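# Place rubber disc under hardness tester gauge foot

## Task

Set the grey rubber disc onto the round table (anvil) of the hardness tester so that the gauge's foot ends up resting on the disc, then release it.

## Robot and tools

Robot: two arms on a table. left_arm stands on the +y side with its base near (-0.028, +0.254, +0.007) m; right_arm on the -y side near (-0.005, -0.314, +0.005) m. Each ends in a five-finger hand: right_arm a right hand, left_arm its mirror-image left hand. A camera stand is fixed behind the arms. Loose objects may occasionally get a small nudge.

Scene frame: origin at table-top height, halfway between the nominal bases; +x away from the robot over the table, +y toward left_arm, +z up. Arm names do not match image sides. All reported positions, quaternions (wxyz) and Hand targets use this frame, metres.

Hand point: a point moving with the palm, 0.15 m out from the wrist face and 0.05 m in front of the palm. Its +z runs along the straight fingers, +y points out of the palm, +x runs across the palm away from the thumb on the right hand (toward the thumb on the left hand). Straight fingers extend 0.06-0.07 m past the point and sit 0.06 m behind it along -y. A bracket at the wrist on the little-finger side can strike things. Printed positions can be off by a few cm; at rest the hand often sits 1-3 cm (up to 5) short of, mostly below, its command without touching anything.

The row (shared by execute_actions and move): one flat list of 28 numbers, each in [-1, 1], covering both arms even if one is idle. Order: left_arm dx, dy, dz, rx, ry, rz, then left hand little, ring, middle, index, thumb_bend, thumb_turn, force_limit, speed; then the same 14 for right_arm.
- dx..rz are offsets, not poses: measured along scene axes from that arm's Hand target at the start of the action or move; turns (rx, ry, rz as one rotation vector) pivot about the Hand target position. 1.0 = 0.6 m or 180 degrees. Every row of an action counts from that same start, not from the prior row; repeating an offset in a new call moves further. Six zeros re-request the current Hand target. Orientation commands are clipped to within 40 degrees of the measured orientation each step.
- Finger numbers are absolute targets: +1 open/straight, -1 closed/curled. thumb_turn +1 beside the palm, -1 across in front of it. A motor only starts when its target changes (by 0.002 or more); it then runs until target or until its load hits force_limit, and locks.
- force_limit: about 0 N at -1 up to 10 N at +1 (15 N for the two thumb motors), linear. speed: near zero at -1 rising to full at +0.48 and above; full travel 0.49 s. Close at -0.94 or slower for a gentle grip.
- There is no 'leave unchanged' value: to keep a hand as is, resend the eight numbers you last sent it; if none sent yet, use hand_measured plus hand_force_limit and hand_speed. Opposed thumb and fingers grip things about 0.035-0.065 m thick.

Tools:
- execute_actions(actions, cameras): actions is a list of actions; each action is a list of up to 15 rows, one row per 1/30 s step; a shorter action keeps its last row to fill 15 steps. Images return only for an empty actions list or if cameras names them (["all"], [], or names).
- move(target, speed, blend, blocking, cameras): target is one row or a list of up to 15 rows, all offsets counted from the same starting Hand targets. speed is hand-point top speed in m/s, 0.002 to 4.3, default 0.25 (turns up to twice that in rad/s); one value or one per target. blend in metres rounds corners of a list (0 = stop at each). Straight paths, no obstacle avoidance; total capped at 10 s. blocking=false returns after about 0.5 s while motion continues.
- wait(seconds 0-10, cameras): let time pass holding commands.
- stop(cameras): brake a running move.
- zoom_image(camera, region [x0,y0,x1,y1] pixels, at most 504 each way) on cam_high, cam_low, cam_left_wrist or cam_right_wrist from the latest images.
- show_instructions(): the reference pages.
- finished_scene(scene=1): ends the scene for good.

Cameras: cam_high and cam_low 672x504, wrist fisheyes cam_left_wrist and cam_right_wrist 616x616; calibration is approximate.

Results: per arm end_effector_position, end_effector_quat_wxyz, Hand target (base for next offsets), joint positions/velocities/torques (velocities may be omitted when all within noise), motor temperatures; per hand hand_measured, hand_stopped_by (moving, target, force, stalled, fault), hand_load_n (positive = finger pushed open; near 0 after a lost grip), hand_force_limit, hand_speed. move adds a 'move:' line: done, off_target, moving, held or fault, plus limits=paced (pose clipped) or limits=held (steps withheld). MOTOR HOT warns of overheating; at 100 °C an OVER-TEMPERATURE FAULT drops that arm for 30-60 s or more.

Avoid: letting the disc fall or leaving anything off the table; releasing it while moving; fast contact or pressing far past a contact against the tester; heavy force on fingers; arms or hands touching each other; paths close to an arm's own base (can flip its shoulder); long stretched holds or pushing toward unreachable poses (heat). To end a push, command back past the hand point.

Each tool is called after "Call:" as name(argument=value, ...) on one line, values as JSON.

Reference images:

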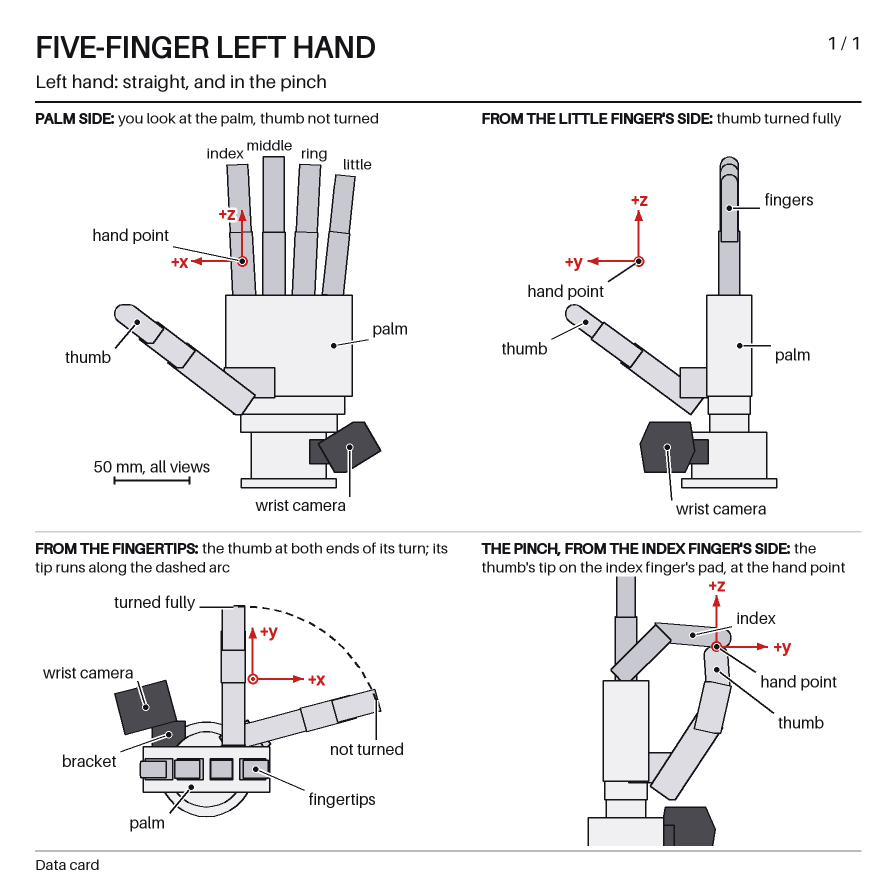

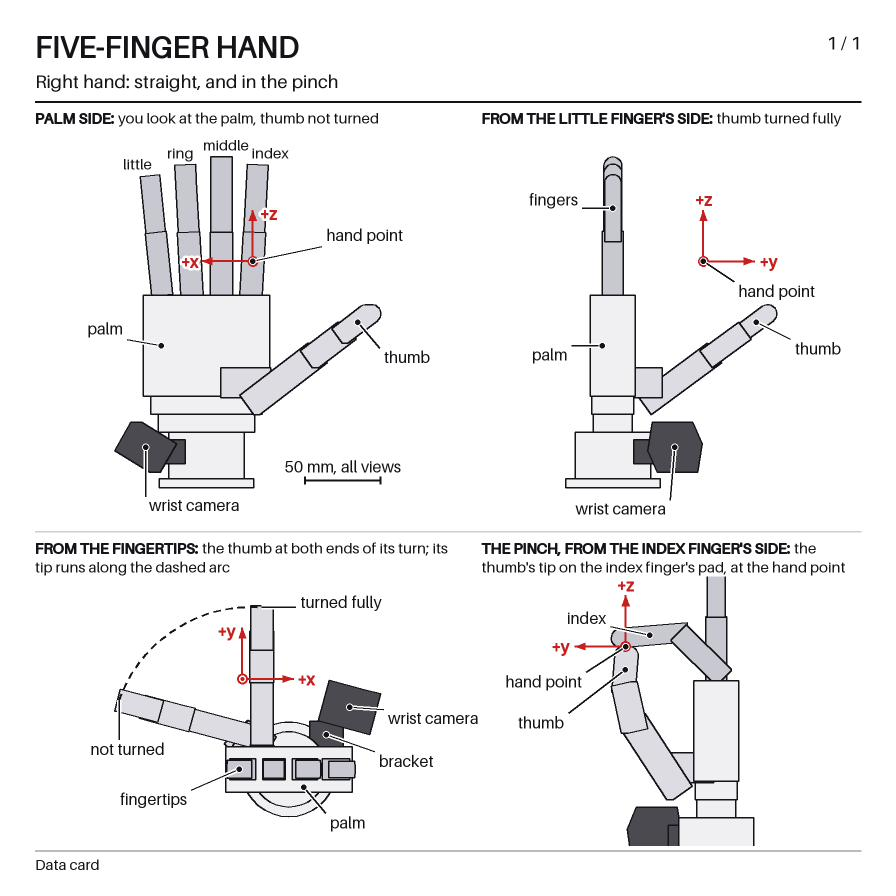

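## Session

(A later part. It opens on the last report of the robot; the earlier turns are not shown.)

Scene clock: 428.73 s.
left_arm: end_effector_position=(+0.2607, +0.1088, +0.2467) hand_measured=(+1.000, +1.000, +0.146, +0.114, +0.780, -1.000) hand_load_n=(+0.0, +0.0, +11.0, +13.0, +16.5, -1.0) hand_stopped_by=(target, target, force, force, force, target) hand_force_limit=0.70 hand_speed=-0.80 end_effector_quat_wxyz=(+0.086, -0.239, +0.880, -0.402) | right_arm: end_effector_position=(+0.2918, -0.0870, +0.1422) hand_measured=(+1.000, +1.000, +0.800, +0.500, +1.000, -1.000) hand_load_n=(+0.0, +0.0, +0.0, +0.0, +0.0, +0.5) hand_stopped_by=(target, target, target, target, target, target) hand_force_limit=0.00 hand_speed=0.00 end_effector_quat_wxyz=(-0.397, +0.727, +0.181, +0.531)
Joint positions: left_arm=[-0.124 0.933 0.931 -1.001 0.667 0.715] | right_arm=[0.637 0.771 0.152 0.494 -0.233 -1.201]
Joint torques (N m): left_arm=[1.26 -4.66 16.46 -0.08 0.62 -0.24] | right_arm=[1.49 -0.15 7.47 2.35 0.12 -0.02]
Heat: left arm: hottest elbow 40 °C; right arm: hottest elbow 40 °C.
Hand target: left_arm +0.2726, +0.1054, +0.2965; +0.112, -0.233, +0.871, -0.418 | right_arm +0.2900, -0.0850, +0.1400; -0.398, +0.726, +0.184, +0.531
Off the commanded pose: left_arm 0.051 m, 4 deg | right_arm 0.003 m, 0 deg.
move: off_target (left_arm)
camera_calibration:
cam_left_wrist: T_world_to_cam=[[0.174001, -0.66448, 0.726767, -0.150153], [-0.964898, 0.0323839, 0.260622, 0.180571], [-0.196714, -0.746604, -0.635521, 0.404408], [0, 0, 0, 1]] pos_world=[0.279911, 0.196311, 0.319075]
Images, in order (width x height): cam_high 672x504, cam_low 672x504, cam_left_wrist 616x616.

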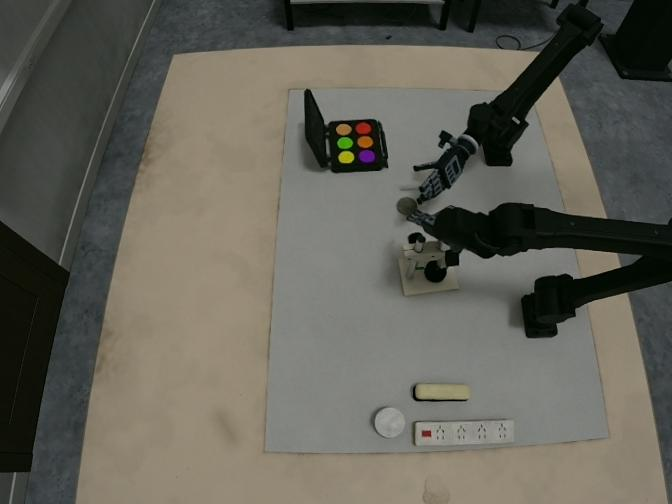

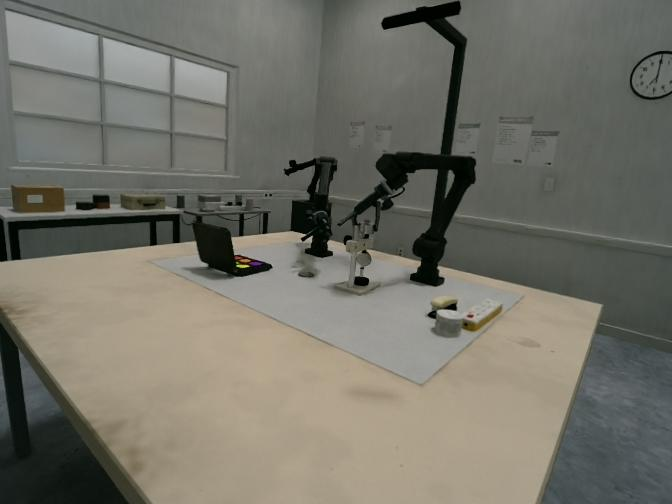

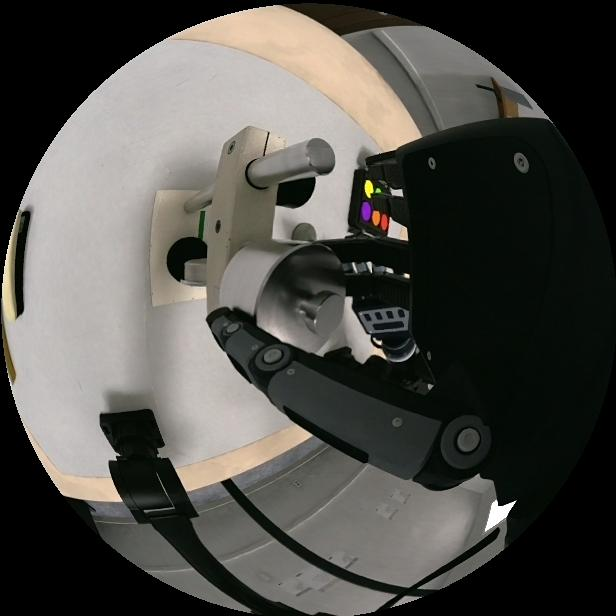

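Call:
move(target=[0,0,0.015,0,0,0, 1,1,-0.4,-0.4,0.5,-1, 0.7,-0.8, 0,0,0,0,0,0, 1,1,0.8,0.5,1,-1, 0,0.0], speed=0.05, cameras=["cam_low","cam_right_wrist"])

Call:
zoom_image(camera="cam_low", region=[330, 215, 390, 300])

Call:
zoom_image(camera="cam_right_wrist", region=[180, 210, 440, 470])

Scene clock: 433.43 s.
left_arm: end_effector_position=(+0.2609, +0.1089, +0.2537) hand_measured=(+1.000, +1.000, +0.146, +0.114, +0.780, -1.000) hand_load_n=(+0.0, +0.0, +11.5, +13.0, +17.0, -0.5) hand_stopped_by=(target, target, force, force, force, target) hand_force_limit=0.70 hand_speed=-0.80 end_effector_quat_wxyz=(+0.084, -0.240, +0.880, -0.401) | right_arm: end_effector_position=(+0.2918, -0.0870, +0.1422) hand_measured=(+1.000, +1.000, +0.800, +0.500, +1.000, -1.000) hand_load_n=(+0.0, +0.0, +0.0, +0.0, +0.0, +0.0) hand_stopped_by=(target, target, target, target, target, target) hand_force_limit=0.00 hand_speed=0.00 end_effector_quat_wxyz=(-0.397, +0.727, +0.181, +0.531)
Joint positions: left_arm=[-0.124 0.937 0.953 -1.024 0.667 0.715] | right_arm=[0.637 0.771 0.152 0.494 -0.233 -1.201]
Joint torques (N m): left_arm=[1.26 -4.95 16.68 -0.08 0.63 -0.24] | right_arm=[1.49 -0.21 7.49 2.33 0.12 -0.02]
Heat: left arm: hottest elbow 41 °C; right arm: hottest elbow 39 °C.
Hand target: left_arm +0.2726, +0.1054, +0.3056; +0.112, -0.233, +0.871, -0.418 | right_arm +0.2900, -0.0850, +0.1400; -0.398, +0.726, +0.184, +0.531
Off the commanded pose: left_arm 0.053 m, 4 deg | right_arm 0.003 m, 0 deg.
move: off_target (left_arm)
camera_calibration:
cam_right_wrist: T_world_to_cam=[[0.754924, -0.648288, -0.099057, -0.267312], [-0.427418, -0.37181, -0.824058, 0.217611], [0.497396, 0.66444, -0.557778, 0.103222], [0, 0, 0, 1]] pos_world=[0.243469, -0.16097, 0.21042]
Images, in order (width x height): cam_low 672x504, cam_right_wrist 616x616.

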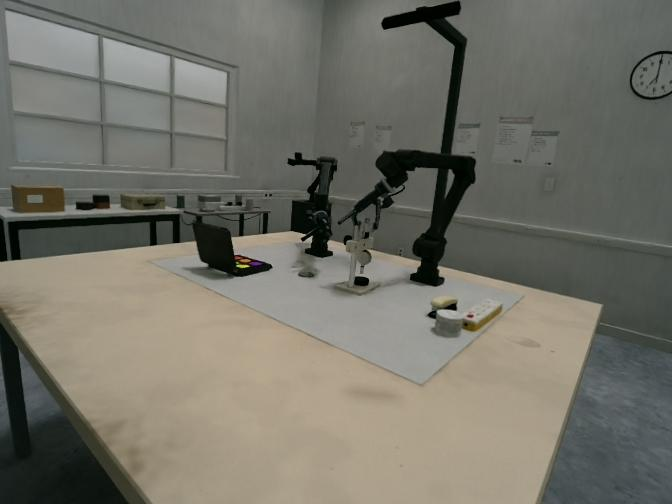

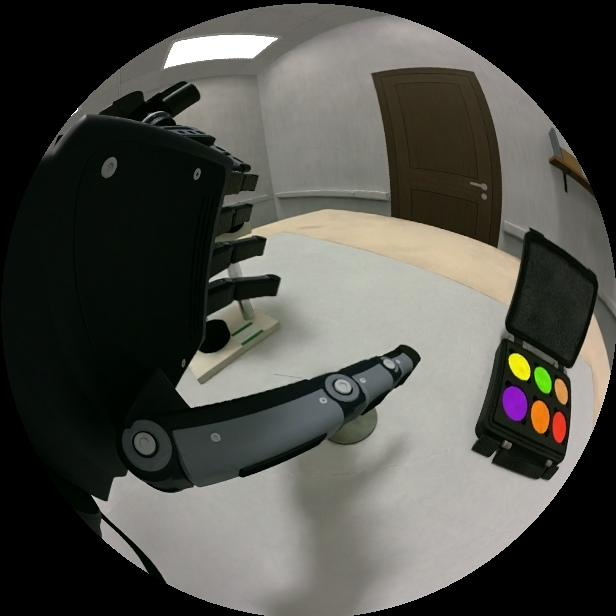

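Scaled by 5.929 from the camera's 672x504 image, which has a finer 960x720 frame.

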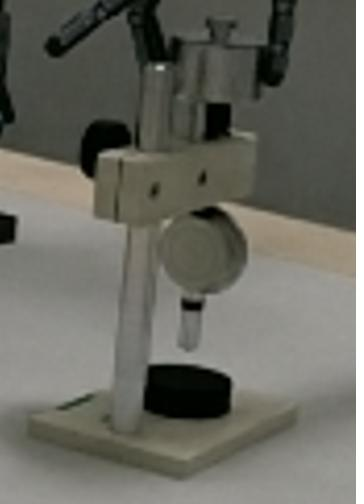

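Scaled by 1.938 from the camera's 616x616 image, which has a finer 880x880 frame.

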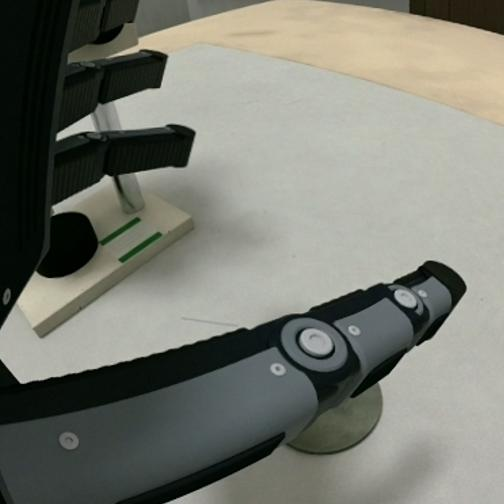

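Call:
move(target=[0,0,0,0,0,0, 1,1,-0.4,-0.4,0.5,-1, 0.7,-0.8, 0.015,0.0012,-0.1533,0,0,0, 1,1,0.8,0.5,1,-1, 0,0.0], speed=0.12, cameras=["cam_low","cam_right_wrist","cam_high"])

Call:
zoom_image(camera="cam_low", region=[280, 180, 400, 300])

Call:
zoom_image(camera="cam_right_wrist", region=[230, 210, 440, 420])

Scene clock: 453.70 s.
left_arm: end_effector_position=(+0.2609, +0.1089, +0.2537) hand_measured=(+1.000, +1.000, +0.146, +0.114, +0.780, -1.000) hand_load_n=(+0.0, +0.0, +11.5, +13.0, +17.0, -0.5) hand_stopped_by=(target, target, force, force, force, target) hand_force_limit=0.70 hand_speed=-0.80 end_effector_quat_wxyz=(+0.084, -0.240, +0.880, -0.401) | right_arm: end_effector_position=(+0.2991, -0.0803, +0.0504) hand_measured=(+1.000, +1.000, +0.800, +0.500, +1.000, -1.000) hand_load_n=(+0.0, +0.0, +0.0, +0.0, +0.0, +0.5) hand_stopped_by=(target, target, target, target, target, target) hand_force_limit=0.00 hand_speed=0.00 end_effector_quat_wxyz=(-0.400, +0.724, +0.185, +0.530)
Joint positions: left_arm=[-0.124 0.937 0.953 -1.024 0.667 0.715] | right_arm=[0.631 1.566 0.075 1.37 -0.251 -1.204]
Joint torques (N m): left_arm=[1.32 -4.95 16.69 -0.06 0.64 -0.24] | right_arm=[0.03 -3.6 1.76 2.39 -0.21 -0.02]
Motor temperatures (°C): left_arm=[29 31 44 26 27 25] | right_arm=[27 27 39 34 27 24]
Heat: left arm: hottest elbow 44 °C; right arm: hottest elbow 39 °C.
Hand target: left_arm +0.2726, +0.1054, +0.3056; +0.112, -0.233, +0.871, -0.418 | right_arm +0.2991, -0.0844, +0.0481; -0.398, +0.726, +0.184, +0.531
Off the commanded pose: left_arm 0.053 m, 4 deg | right_arm 0.005 m, 0 deg.
move: off_target (left_arm)
camera_calibration:
cam_right_wrist: T_world_to_cam=[[0.762589, -0.639516, -0.0973546, -0.279309], [-0.420022, -0.375051, -0.826389, 0.145208], [0.491976, 0.671086, -0.55462, 0.0460225], [0, 0, 0, 1]] pos_world=[0.251346, -0.155047, 0.118331]
Images, in order (width x height): cam_high 672x504, cam_low 672x504, cam_right_wrist 616x616.

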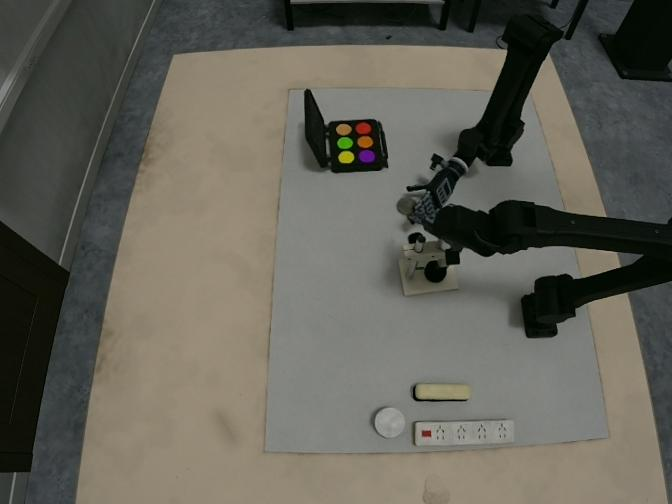

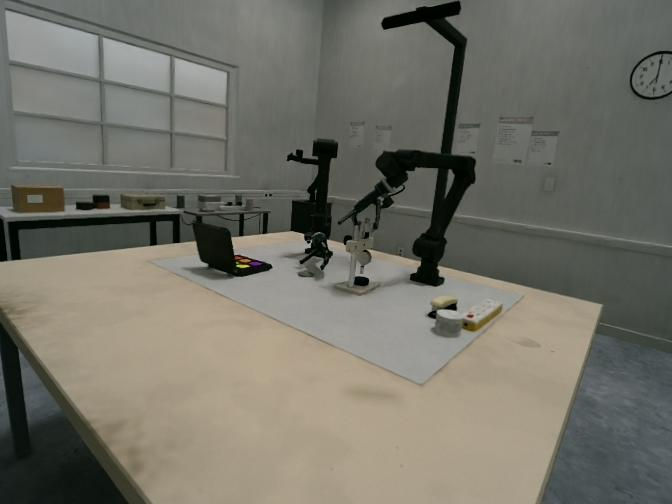

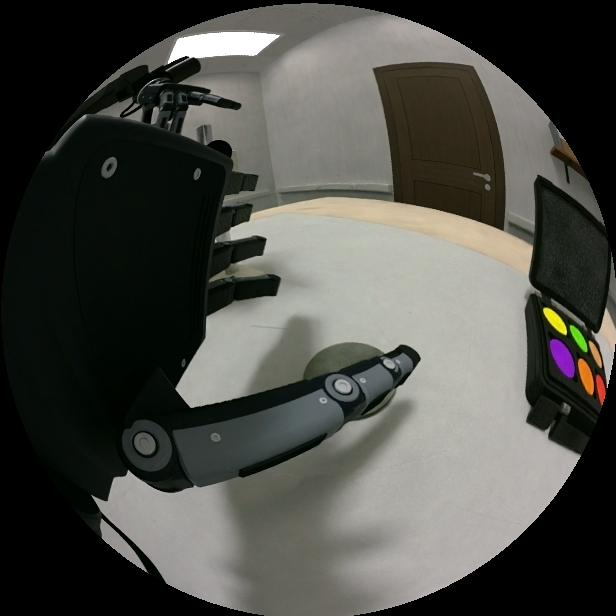

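Scaled by 4.200 from the camera's 672x504 image, which has a finer 960x720 frame.

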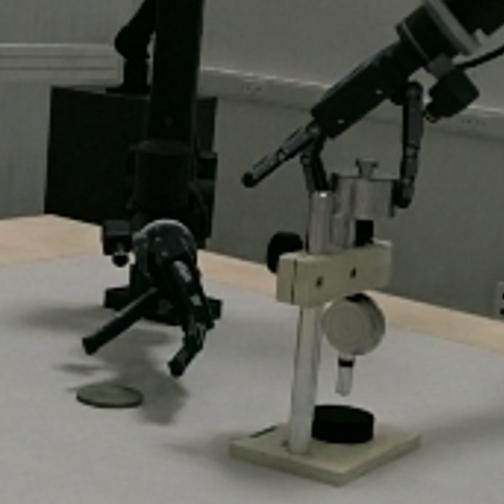

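Scaled by 2.400 from the camera's 616x616 image, which has a finer 880x880 frame.

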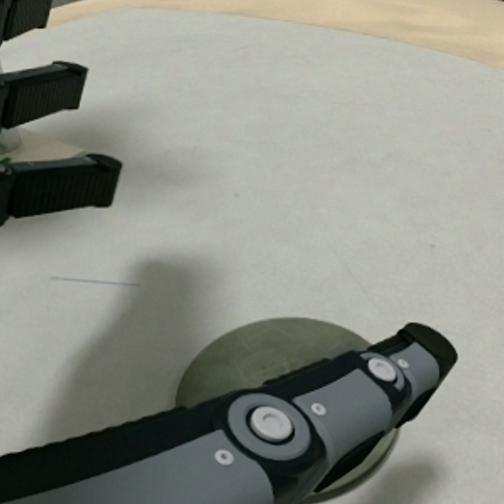

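Call:
move(target=[0,0,0,0,0,0, 1,1,-0.4,-0.4,0.5,-1, 0.7,-0.8, -0.01,-0.0175,-0.043,0,0,0, 1,1,0.8,0.5,1,-1, 0,0.0], speed=0.1, cameras=["cam_low","cam_right_wrist"])

Call:
zoom_image(camera="cam_low", region=[280, 180, 400, 300])

Call:
zoom_image(camera="cam_right_wrist", region=[230, 210, 440, 420])

Scene clock: 464.93 s.
left_arm: end_effector_position=(+0.2609, +0.1089, +0.2537) hand_measured=(+1.000, +1.000, +0.146, +0.114, +0.780, -1.000) hand_load_n=(+0.0, +0.0, +11.5, +13.0, +17.0, -0.5) hand_stopped_by=(target, target, force, force, force, target) hand_force_limit=0.70 hand_speed=-0.80 end_effector_quat_wxyz=(+0.084, -0.240, +0.880, -0.401) | right_arm: end_effector_position=(+0.2930, -0.0907, +0.0240) hand_measured=(+1.000, +1.000, +0.800, +0.500, +1.000, -1.000) hand_load_n=(+0.0, +0.0, +0.0, +0.0, +0.0, +0.0) hand_stopped_by=(target, target, target, target, target, target) hand_force_limit=0.00 hand_speed=0.00 end_effector_quat_wxyz=(-0.397, +0.733, +0.185, +0.520)
Joint positions: left_arm=[-0.124 0.937 0.953 -1.024 0.667 0.715] | right_arm=[0.604 1.775 0.058 1.567 -0.278 -1.207]
Joint torques (N m): left_arm=[1.26 -4.89 16.7 -0.08 0.63 -0.23] | right_arm=[0.15 -4.31 0.1 2.33 -0.22 -0.08]
Heat: left arm: hottest elbow 45 °C; right arm: hottest elbow 37 °C.
Hand target: left_arm +0.2726, +0.1054, +0.3056; +0.112, -0.233, +0.871, -0.418 | right_arm +0.2930, -0.0947, +0.0223; -0.398, +0.726, +0.184, +0.531
Off the commanded pose: left_arm 0.053 m, 4 deg | right_arm 0.005 m, 2 deg.
joint sent to its limit (right arm) — joint 4 (wrist pitch), upper limit. The joint targets still meet the commanded pose.
move: off_target (left_arm)
camera_calibration:
cam_right_wrist: T_world_to_cam=[[0.760731, -0.640449, -0.105421, -0.28316], [-0.43875, -0.387712, -0.810665, 0.120898], [0.478317, 0.662951, -0.575941, 0.0451336], [0, 0, 0, 1]] pos_world=[0.246864, -0.164397, 0.0941515]
Images, in order (width x height): cam_low 672x504, cam_right_wrist 616x616.

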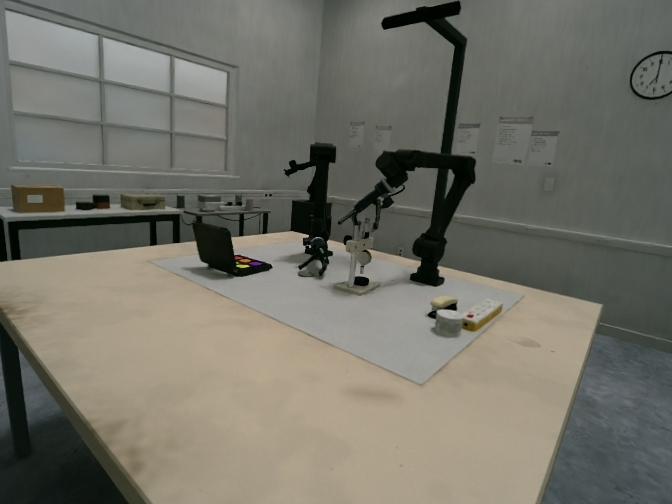

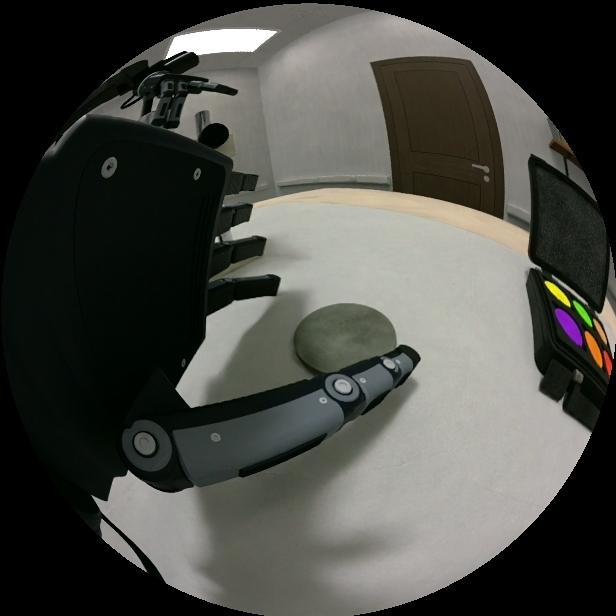

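Scaled by 4.200 from the camera's 672x504 image, which has a finer 960x720 frame.

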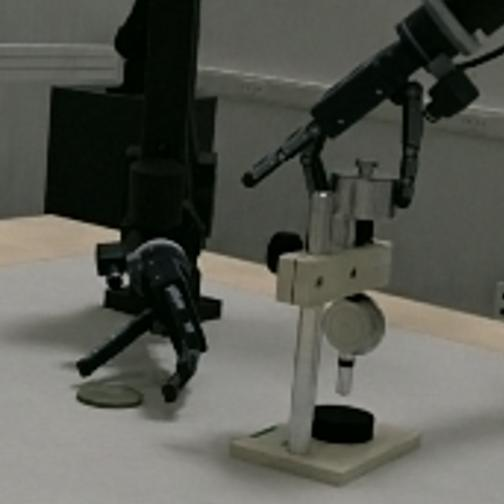

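Scaled by 2.400 from the camera's 616x616 image, which has a finer 880x880 frame.

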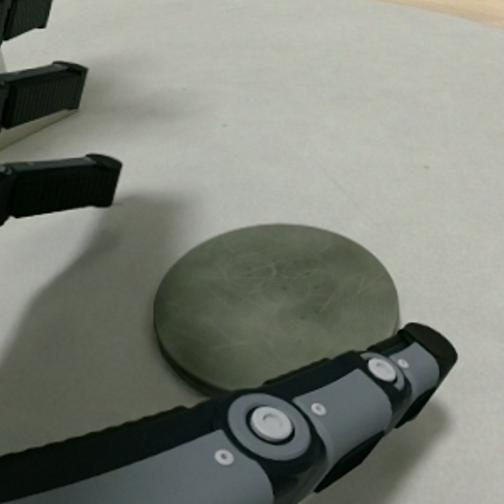

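Call:
move(target=[0,0,0,0,0,0, 1,1,-0.4,-0.4,0.5,-1, 0.7,-0.8, 0.0,0.003,-0.022,0,0,0, 1,1,0.8,0.5,1,-1, 0,0.0], speed=0.08, cameras=["cam_low","cam_right_wrist"])

Call:
zoom_image(camera="cam_low", region=[280, 180, 400, 300])

Call:
zoom_image(camera="cam_right_wrist", region=[230, 210, 440, 420])

Scene clock: 471.73 s.
left_arm: end_effector_position=(+0.2609, +0.1089, +0.2537) hand_measured=(+1.000, +1.000, +0.146, +0.114, +0.780, -1.000) hand_load_n=(+0.0, +0.0, +11.5, +13.0, +17.0, -0.5) hand_stopped_by=(target, target, force, force, force, target) hand_force_limit=0.70 hand_speed=-0.80 end_effector_quat_wxyz=(+0.084, -0.240, +0.880, -0.401) | right_arm: end_effector_position=(+0.2912, -0.0924, +0.0133) hand_measured=(+1.000, +1.000, +0.800, +0.500, +1.000, -1.000) hand_load_n=(+0.0, +0.0, +0.0, +0.5, +0.5, +0.0) hand_stopped_by=(target, target, target, target, target, target) hand_force_limit=0.00 hand_speed=0.00 end_effector_quat_wxyz=(-0.392, +0.742, +0.186, +0.511)
Joint positions: left_arm=[-0.124 0.937 0.953 -1.024 0.667 0.715] | right_arm=[0.604 1.814 0.061 1.576 -0.278 -1.211]
Joint torques (N m): left_arm=[1.26 -4.95 16.7 -0.08 0.63 -0.23] | right_arm=[0.62 -4.25 0.73 2 0.05 -0.06]
Heat: left arm: hottest elbow 46 °C; right arm: hottest elbow 36 °C.
Hand target: left_arm +0.2726, +0.1054, +0.3056; +0.112, -0.233, +0.871, -0.418 | right_arm +0.2931, -0.0930, +0.0091; -0.398, +0.726, +0.184, +0.531
Off the commanded pose: left_arm 0.053 m, 4 deg | right_arm 0.005 m, 3 deg.
joint sent to its limit (right arm) — joint 4 (wrist pitch), upper limit. The joint targets are off in orientation, not in position.
move: off_target (left_arm, right_arm)
camera_calibration:
cam_right_wrist: T_world_to_cam=[[0.758897, -0.64222, -0.107834, -0.283642], [-0.453963, -0.403006, -0.794672, 0.113578], [0.466897, 0.652027, -0.597384, 0.0435178], [0, 0, 0, 1]] pos_world=[0.246497, -0.164763, 0.0856681]
Images, in order (width x height): cam_low 672x504, cam_right_wrist 616x616.

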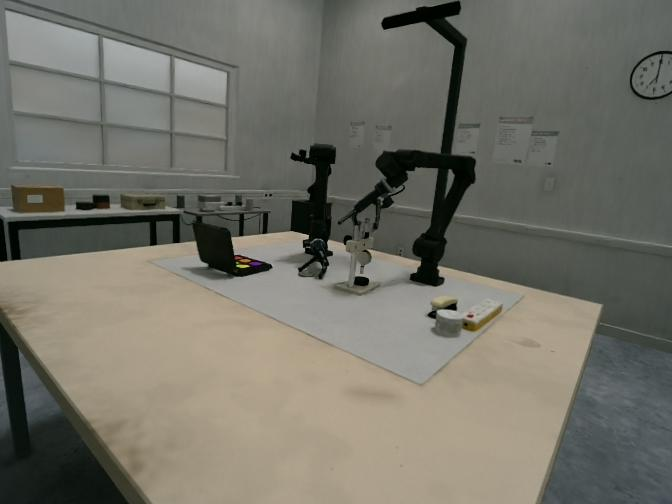

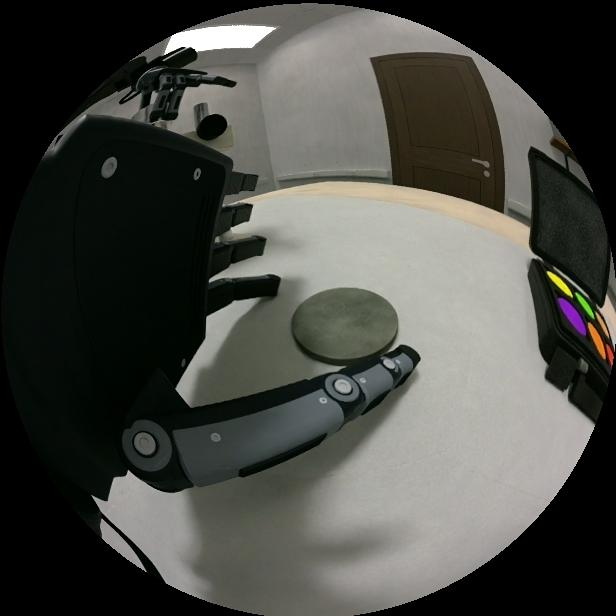

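Scaled by 4.200 from the camera's 672x504 image, which has a finer 960x720 frame.

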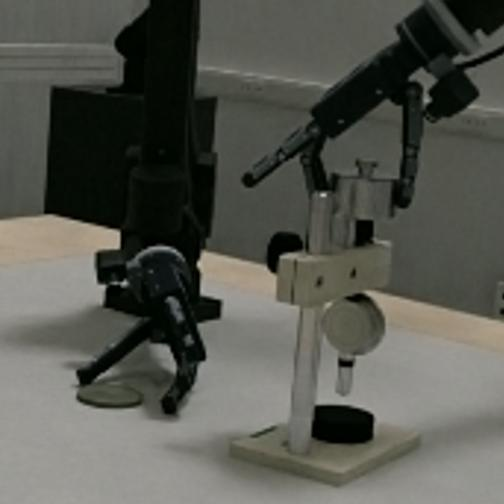

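Scaled by 2.400 from the camera's 616x616 image, which has a finer 880x880 frame.

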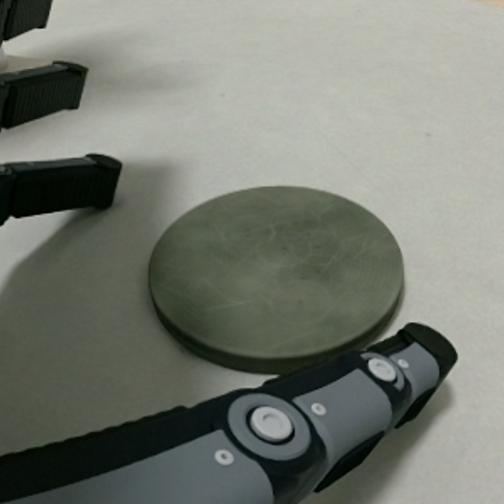

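Call:
zoom_image(camera="cam_low", region=[285, 230, 345, 290])

Scaled by 8.400 from the camera's 672x504 image, which has a finer 960x720 frame.

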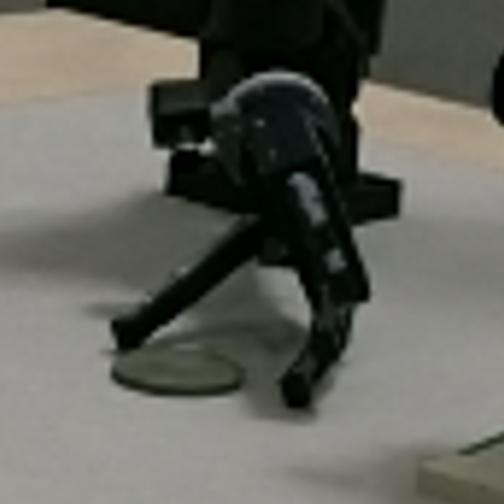

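Call:
move(target=[0,0,0,0,0,0, 1,1,-0.4,-0.4,0.5,-1, 0.7,-0.8, 0,0,0,0,0,0, 1,1,0.8,-0.2,1,-1, -0.3,-0.8], speed=0.08, cameras=["cam_low","cam_right_wrist"])

Call:
zoom_image(camera="cam_low", region=[285, 230, 345, 290])

Call:
zoom_image(camera="cam_right_wrist", region=[230, 210, 440, 420])

Scene clock: 491.83 s.
left_arm: end_effector_position=(+0.2609, +0.1089, +0.2537) hand_measured=(+1.000, +1.000, +0.146, +0.114, +0.780, -1.000) hand_load_n=(+0.0, +0.0, +11.5, +13.0, +17.0, -0.5) hand_stopped_by=(target, target, force, force, force, target) hand_force_limit=0.70 hand_speed=-0.80 end_effector_quat_wxyz=(+0.084, -0.240, +0.880, -0.401) | right_arm: end_effector_position=(+0.2935, -0.0910, +0.0152) hand_measured=(+1.000, +1.000, +0.800, -0.016, +1.000, -1.000) hand_load_n=(-0.5, +0.0, +0.0, +3.5, +0.5, -1.0) hand_stopped_by=(target, target, target, force, target, target) hand_force_limit=-0.30 hand_speed=-0.80 end_effector_quat_wxyz=(-0.392, +0.739, +0.187, +0.515)
Joint positions: left_arm=[-0.124 0.937 0.953 -1.024 0.667 0.715] | right_arm=[0.604 1.814 0.066 1.578 -0.278 -1.215]
Joint torques (N m): left_arm=[1.26 -5.01 16.69 -0.09 0.64 -0.24] | right_arm=[0.62 -4.19 0.38 1.89 0.06 -0.02]
Heat: left arm: hottest elbow 48 °C; right arm: hottest elbow 35 °C.
Hand target: left_arm +0.2726, +0.1054, +0.3056; +0.112, -0.233, +0.871, -0.418 | right_arm +0.2930, -0.0931, +0.0091; -0.398, +0.726, +0.184, +0.531
Off the commanded pose: left_arm 0.053 m, 4 deg | right_arm 0.006 m, 3 deg.
joint sent to its limit (right arm) — joint 4 (wrist pitch), upper limit. The joint targets are off in orientation, not in position.
move: off_target (left_arm, right_arm)
camera_calibration:
cam_right_wrist: T_world_to_cam=[[0.76034, -0.641488, -0.101866, -0.284719], [-0.446178, -0.401864, -0.799644, 0.11454], [0.472026, 0.653451, -0.591771, 0.0412286], [0, 0, 0, 1]] pos_world=[0.248128, -0.163555, 0.0869861]
Images, in order (width x height): cam_low 672x504, cam_right_wrist 616x616.

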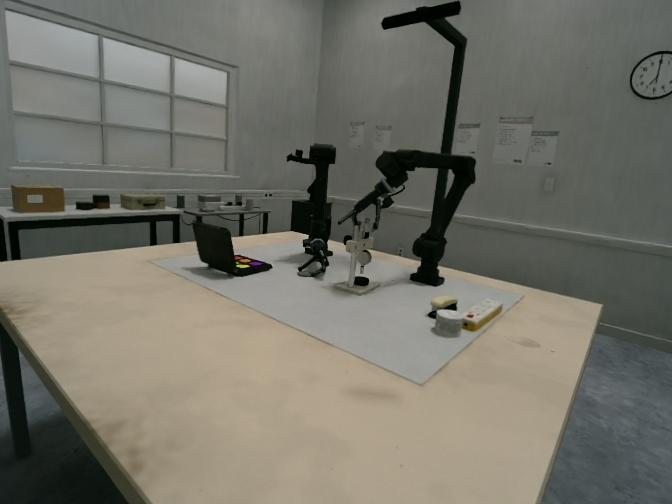

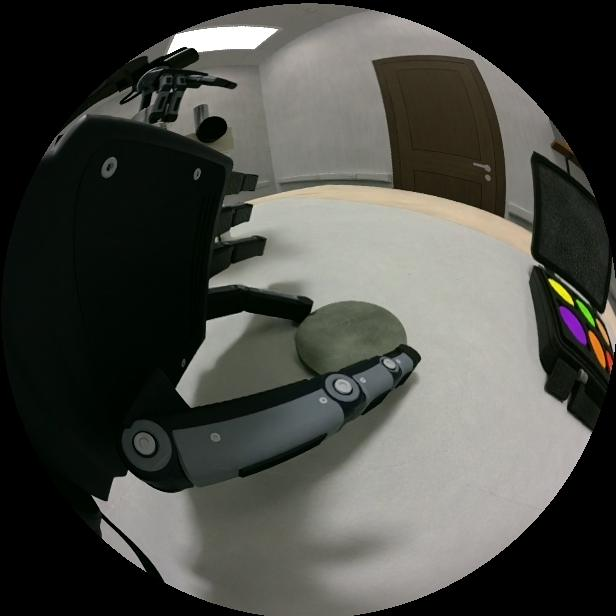

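Scaled by 8.400 from the camera's 672x504 image, which has a finer 960x720 frame.

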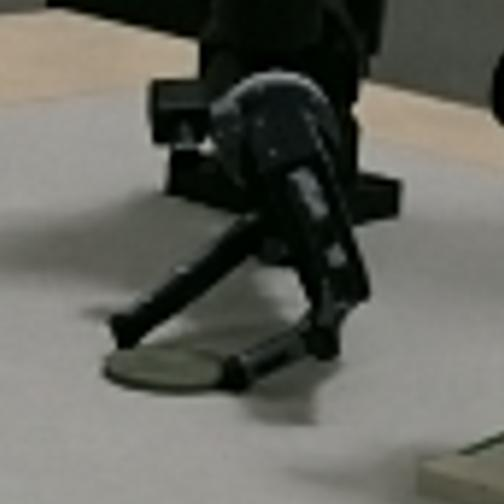

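Scaled by 2.400 from the camera's 616x616 image, which has a finer 880x880 frame.

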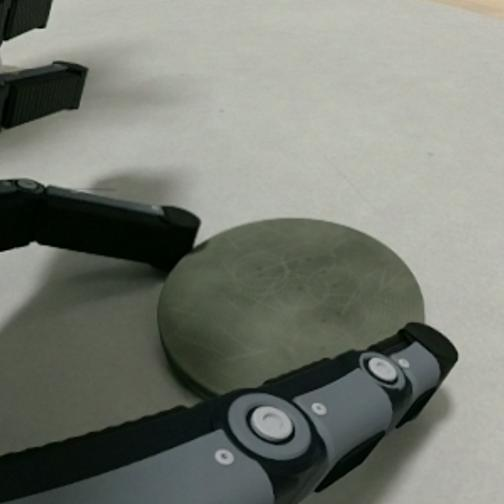

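Call:
move(target=[[0,0,0,0,0,0, 1,1,-0.4,-0.4,0.5,-1, 0.7,-0.8, 0,0,0,0,0,0, 1,1,0.8,0.5,1,-1, -0.3,-0.3],[0,0,0,0,0,0, 1,1,-0.4,-0.4,0.5,-1, 0.7,-0.8, 0.0027,-0.0098,0.06,0.0207,0.0559,-0.011, 1,1,0.8,0.5,1,-1, -0.3,-0.3],[0,0,0,0,0,0, 1,1,-0.4,-0.4,0.5,-1, 0.7,-0.8, 0.0027,-0.0098,0.025,0.0207,0.0559,-0.011, 1,1,0.8,0.5,1,-1, -0.3,-0.3]], speed=0.08, cameras=["cam_low","cam_right_wrist"])

Call:
zoom_image(camera="cam_low", region=[285, 230, 345, 290])

Call:
zoom_image(camera="cam_right_wrist", region=[230, 210, 440, 420])

Scene clock: 516.50 s.
left_arm: end_effector_position=(+0.2609, +0.1089, +0.2537) hand_measured=(+1.000, +1.000, +0.146, +0.114, +0.780, -1.000) hand_load_n=(-0.5, +0.0, +11.5, +13.0, +17.0, -0.5) hand_stopped_by=(target, target, force, force, force, target) hand_force_limit=0.70 hand_speed=-0.80 end_effector_quat_wxyz=(+0.084, -0.240, +0.880, -0.401) | right_arm: end_effector_position=(+0.2924, -0.0974, +0.0244) hand_measured=(+1.000, +1.000, +0.800, +0.500, +1.000, -1.000) hand_load_n=(+0.0, +0.0, +0.0, +0.0, +0.0, +0.0) hand_stopped_by=(target, target, target, target, target, target) hand_force_limit=-0.30 hand_speed=-0.30 end_effector_quat_wxyz=(-0.425, +0.760, +0.124, +0.476)
Joint positions: left_arm=[-0.124 0.937 0.953 -1.024 0.667 0.715] | right_arm=[0.546 1.578 0.061 1.32 -0.325 -1.068]
Joint torques (N m): left_arm=[1.26 -4.95 16.69 -0.08 0.64 -0.23] | right_arm=[0.03 -3.49 2.18 2.3 -0.24 0.11]
Motor temperatures (°C): left_arm=[29 30 50 26 27 25] | right_arm=[27 27 33 34 27 24]
Heat: left arm: hottest elbow 50 °C; right arm: hottest wrist pitch 34 °C.
Hand target: left_arm +0.2726, +0.1054, +0.3056; +0.112, -0.233, +0.871, -0.418 | right_arm +0.2946, -0.0990, +0.0240; -0.426, +0.759, +0.118, +0.477
Off the commanded pose: left_arm 0.053 m, 4 deg | right_arm 0.003 m, 1 deg.
move: off_target (left_arm)
camera_calibration:
cam_right_wrist: T_world_to_cam=[[0.710426, -0.654384, -0.258992, -0.269931], [-0.569147, -0.317746, -0.758359, 0.162013], [0.413965, 0.686163, -0.598176, 0.0717769], [0, 0, 0, 1]] pos_world=[0.254262, -0.174411, 0.095889]
Images, in order (width x height): cam_low 672x504, cam_right_wrist 616x616.

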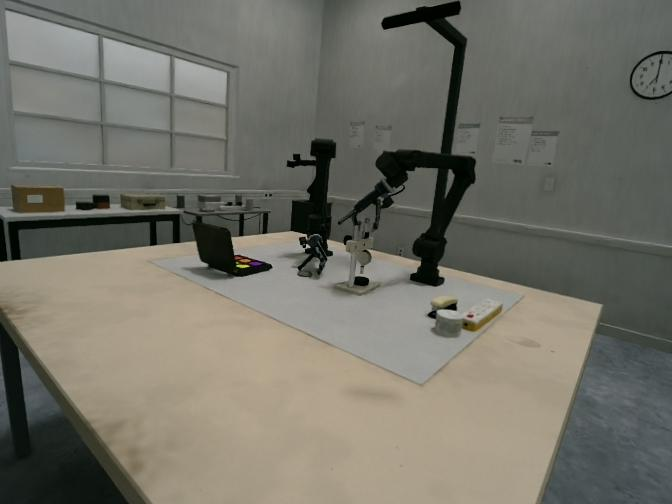

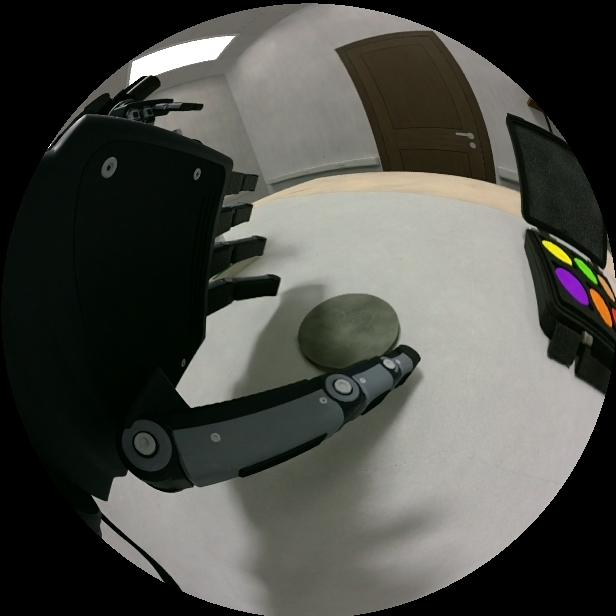

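Scaled by 8.400 from the camera's 672x504 image, which has a finer 960x720 frame.

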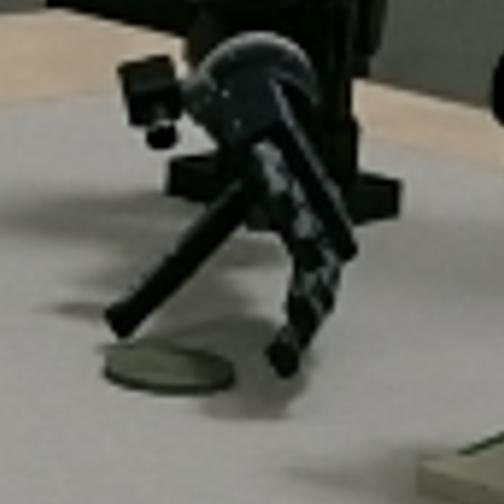

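Scaled by 2.400 from the camera's 616x616 image, which has a finer 880x880 frame.

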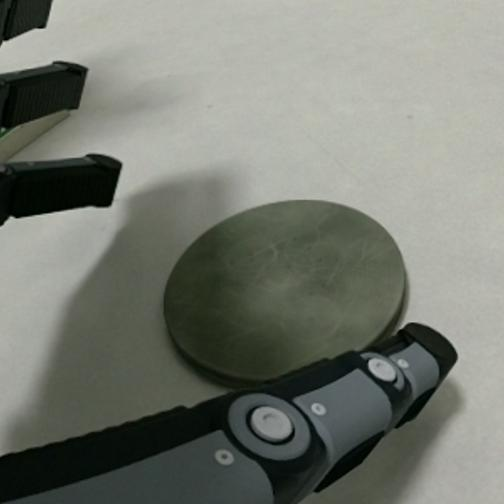

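Call:
move(target=[[0,0,0,0,0,0, 1,1,-0.4,-0.4,0.5,-1, 0.7,-0.8, 0.0058,0.0033,-0.0165,0,0,0, 1,1,0.8,0.5,1,-1, -0.3,-0.3],[0,0,0,0,0,0, 1,1,-0.4,-0.4,0.5,-1, 0.7,-0.8, 0.0058,0.0033,-0.0165,0,0,0, 1,1,0.8,-0.2,1,-1, -0.3,-0.8]], speed=0.08, cameras=["cam_low","cam_right_wrist"])

Call:
zoom_image(camera="cam_low", region=[285, 230, 345, 290])

Call:
zoom_image(camera="cam_right_wrist", region=[230, 210, 440, 420])

Scene clock: 523.47 s.
left_arm: end_effector_position=(+0.2609, +0.1089, +0.2537) hand_measured=(+1.000, +1.000, +0.146, +0.114, +0.780, -1.000) hand_load_n=(+0.0, +0.0, +11.5, +13.0, +16.5, -0.5) hand_stopped_by=(target, target, force, force, force, target) hand_force_limit=0.70 hand_speed=-0.80 end_effector_quat_wxyz=(+0.084, -0.240, +0.880, -0.401) | right_arm: end_effector_position=(+0.2942, -0.0964, +0.0180) hand_measured=(+1.000, +1.000, +0.800, -0.034, +1.000, -1.000) hand_load_n=(+0.0, +0.0, +0.0, +4.0, +0.5, -3.5) hand_stopped_by=(target, target, target, force, target, target) hand_force_limit=-0.30 hand_speed=-0.80 end_effector_quat_wxyz=(-0.426, +0.757, +0.125, +0.480)
Joint positions: left_arm=[-0.124 0.937 0.953 -1.024 0.667 0.715] | right_arm=[0.545 1.676 0.065 1.424 -0.326 -1.068]
Joint torques (N m): left_arm=[1.32 -4.95 16.7 -0.06 0.63 -0.24] | right_arm=[0.09 -3.43 2.11 1.88 -0.21 0.1]
Heat: left arm: hottest elbow 51 °C; right arm: hottest wrist pitch 34 °C.
Hand target: left_arm +0.2726, +0.1054, +0.3056; +0.112, -0.233, +0.871, -0.418 | right_arm +0.2981, -0.0970, +0.0140; -0.426, +0.759, +0.118, +0.477
Off the commanded pose: left_arm 0.053 m, 4 deg | right_arm 0.006 m, 1 deg.
move: off_target (left_arm)
camera_calibration:
cam_right_wrist: T_world_to_cam=[[0.712907, -0.652651, -0.256533, -0.272742], [-0.562445, -0.313669, -0.765028, 0.157088], [0.41883, 0.68968, -0.590697, 0.0651884], [0, 0, 0, 1]] pos_world=[0.25549, -0.173691, 0.0887161]
Images, in order (width x height): cam_low 672x504, cam_right_wrist 616x616.

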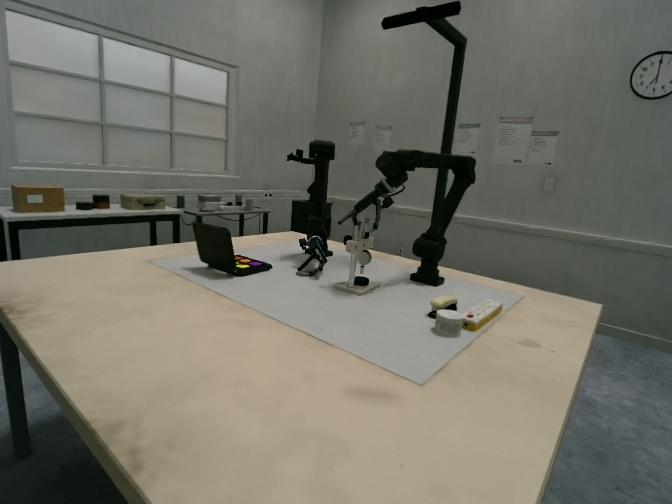

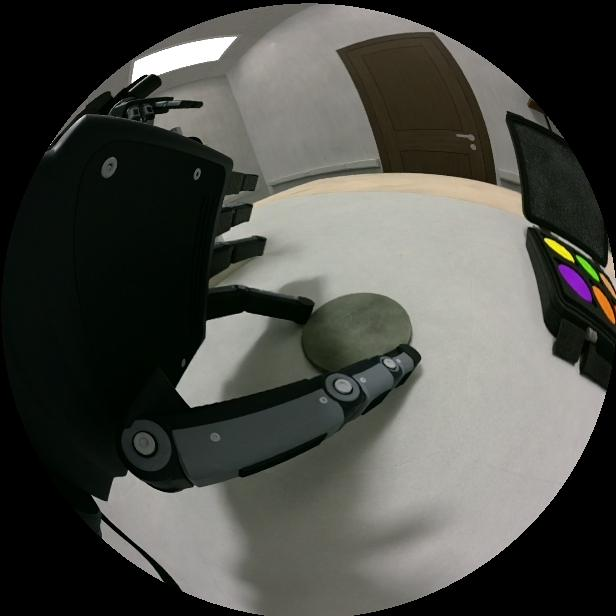

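Scaled by 8.400 from the camera's 672x504 image, which has a finer 960x720 frame.

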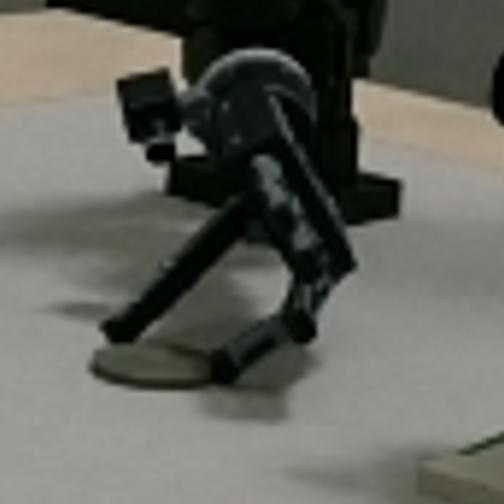

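Scaled by 2.400 from the camera's 616x616 image, which has a finer 880x880 frame.

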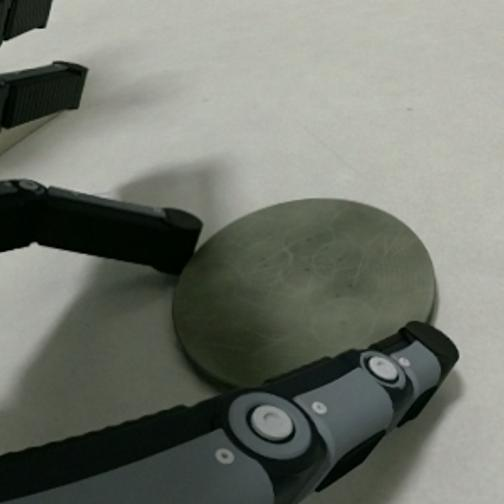

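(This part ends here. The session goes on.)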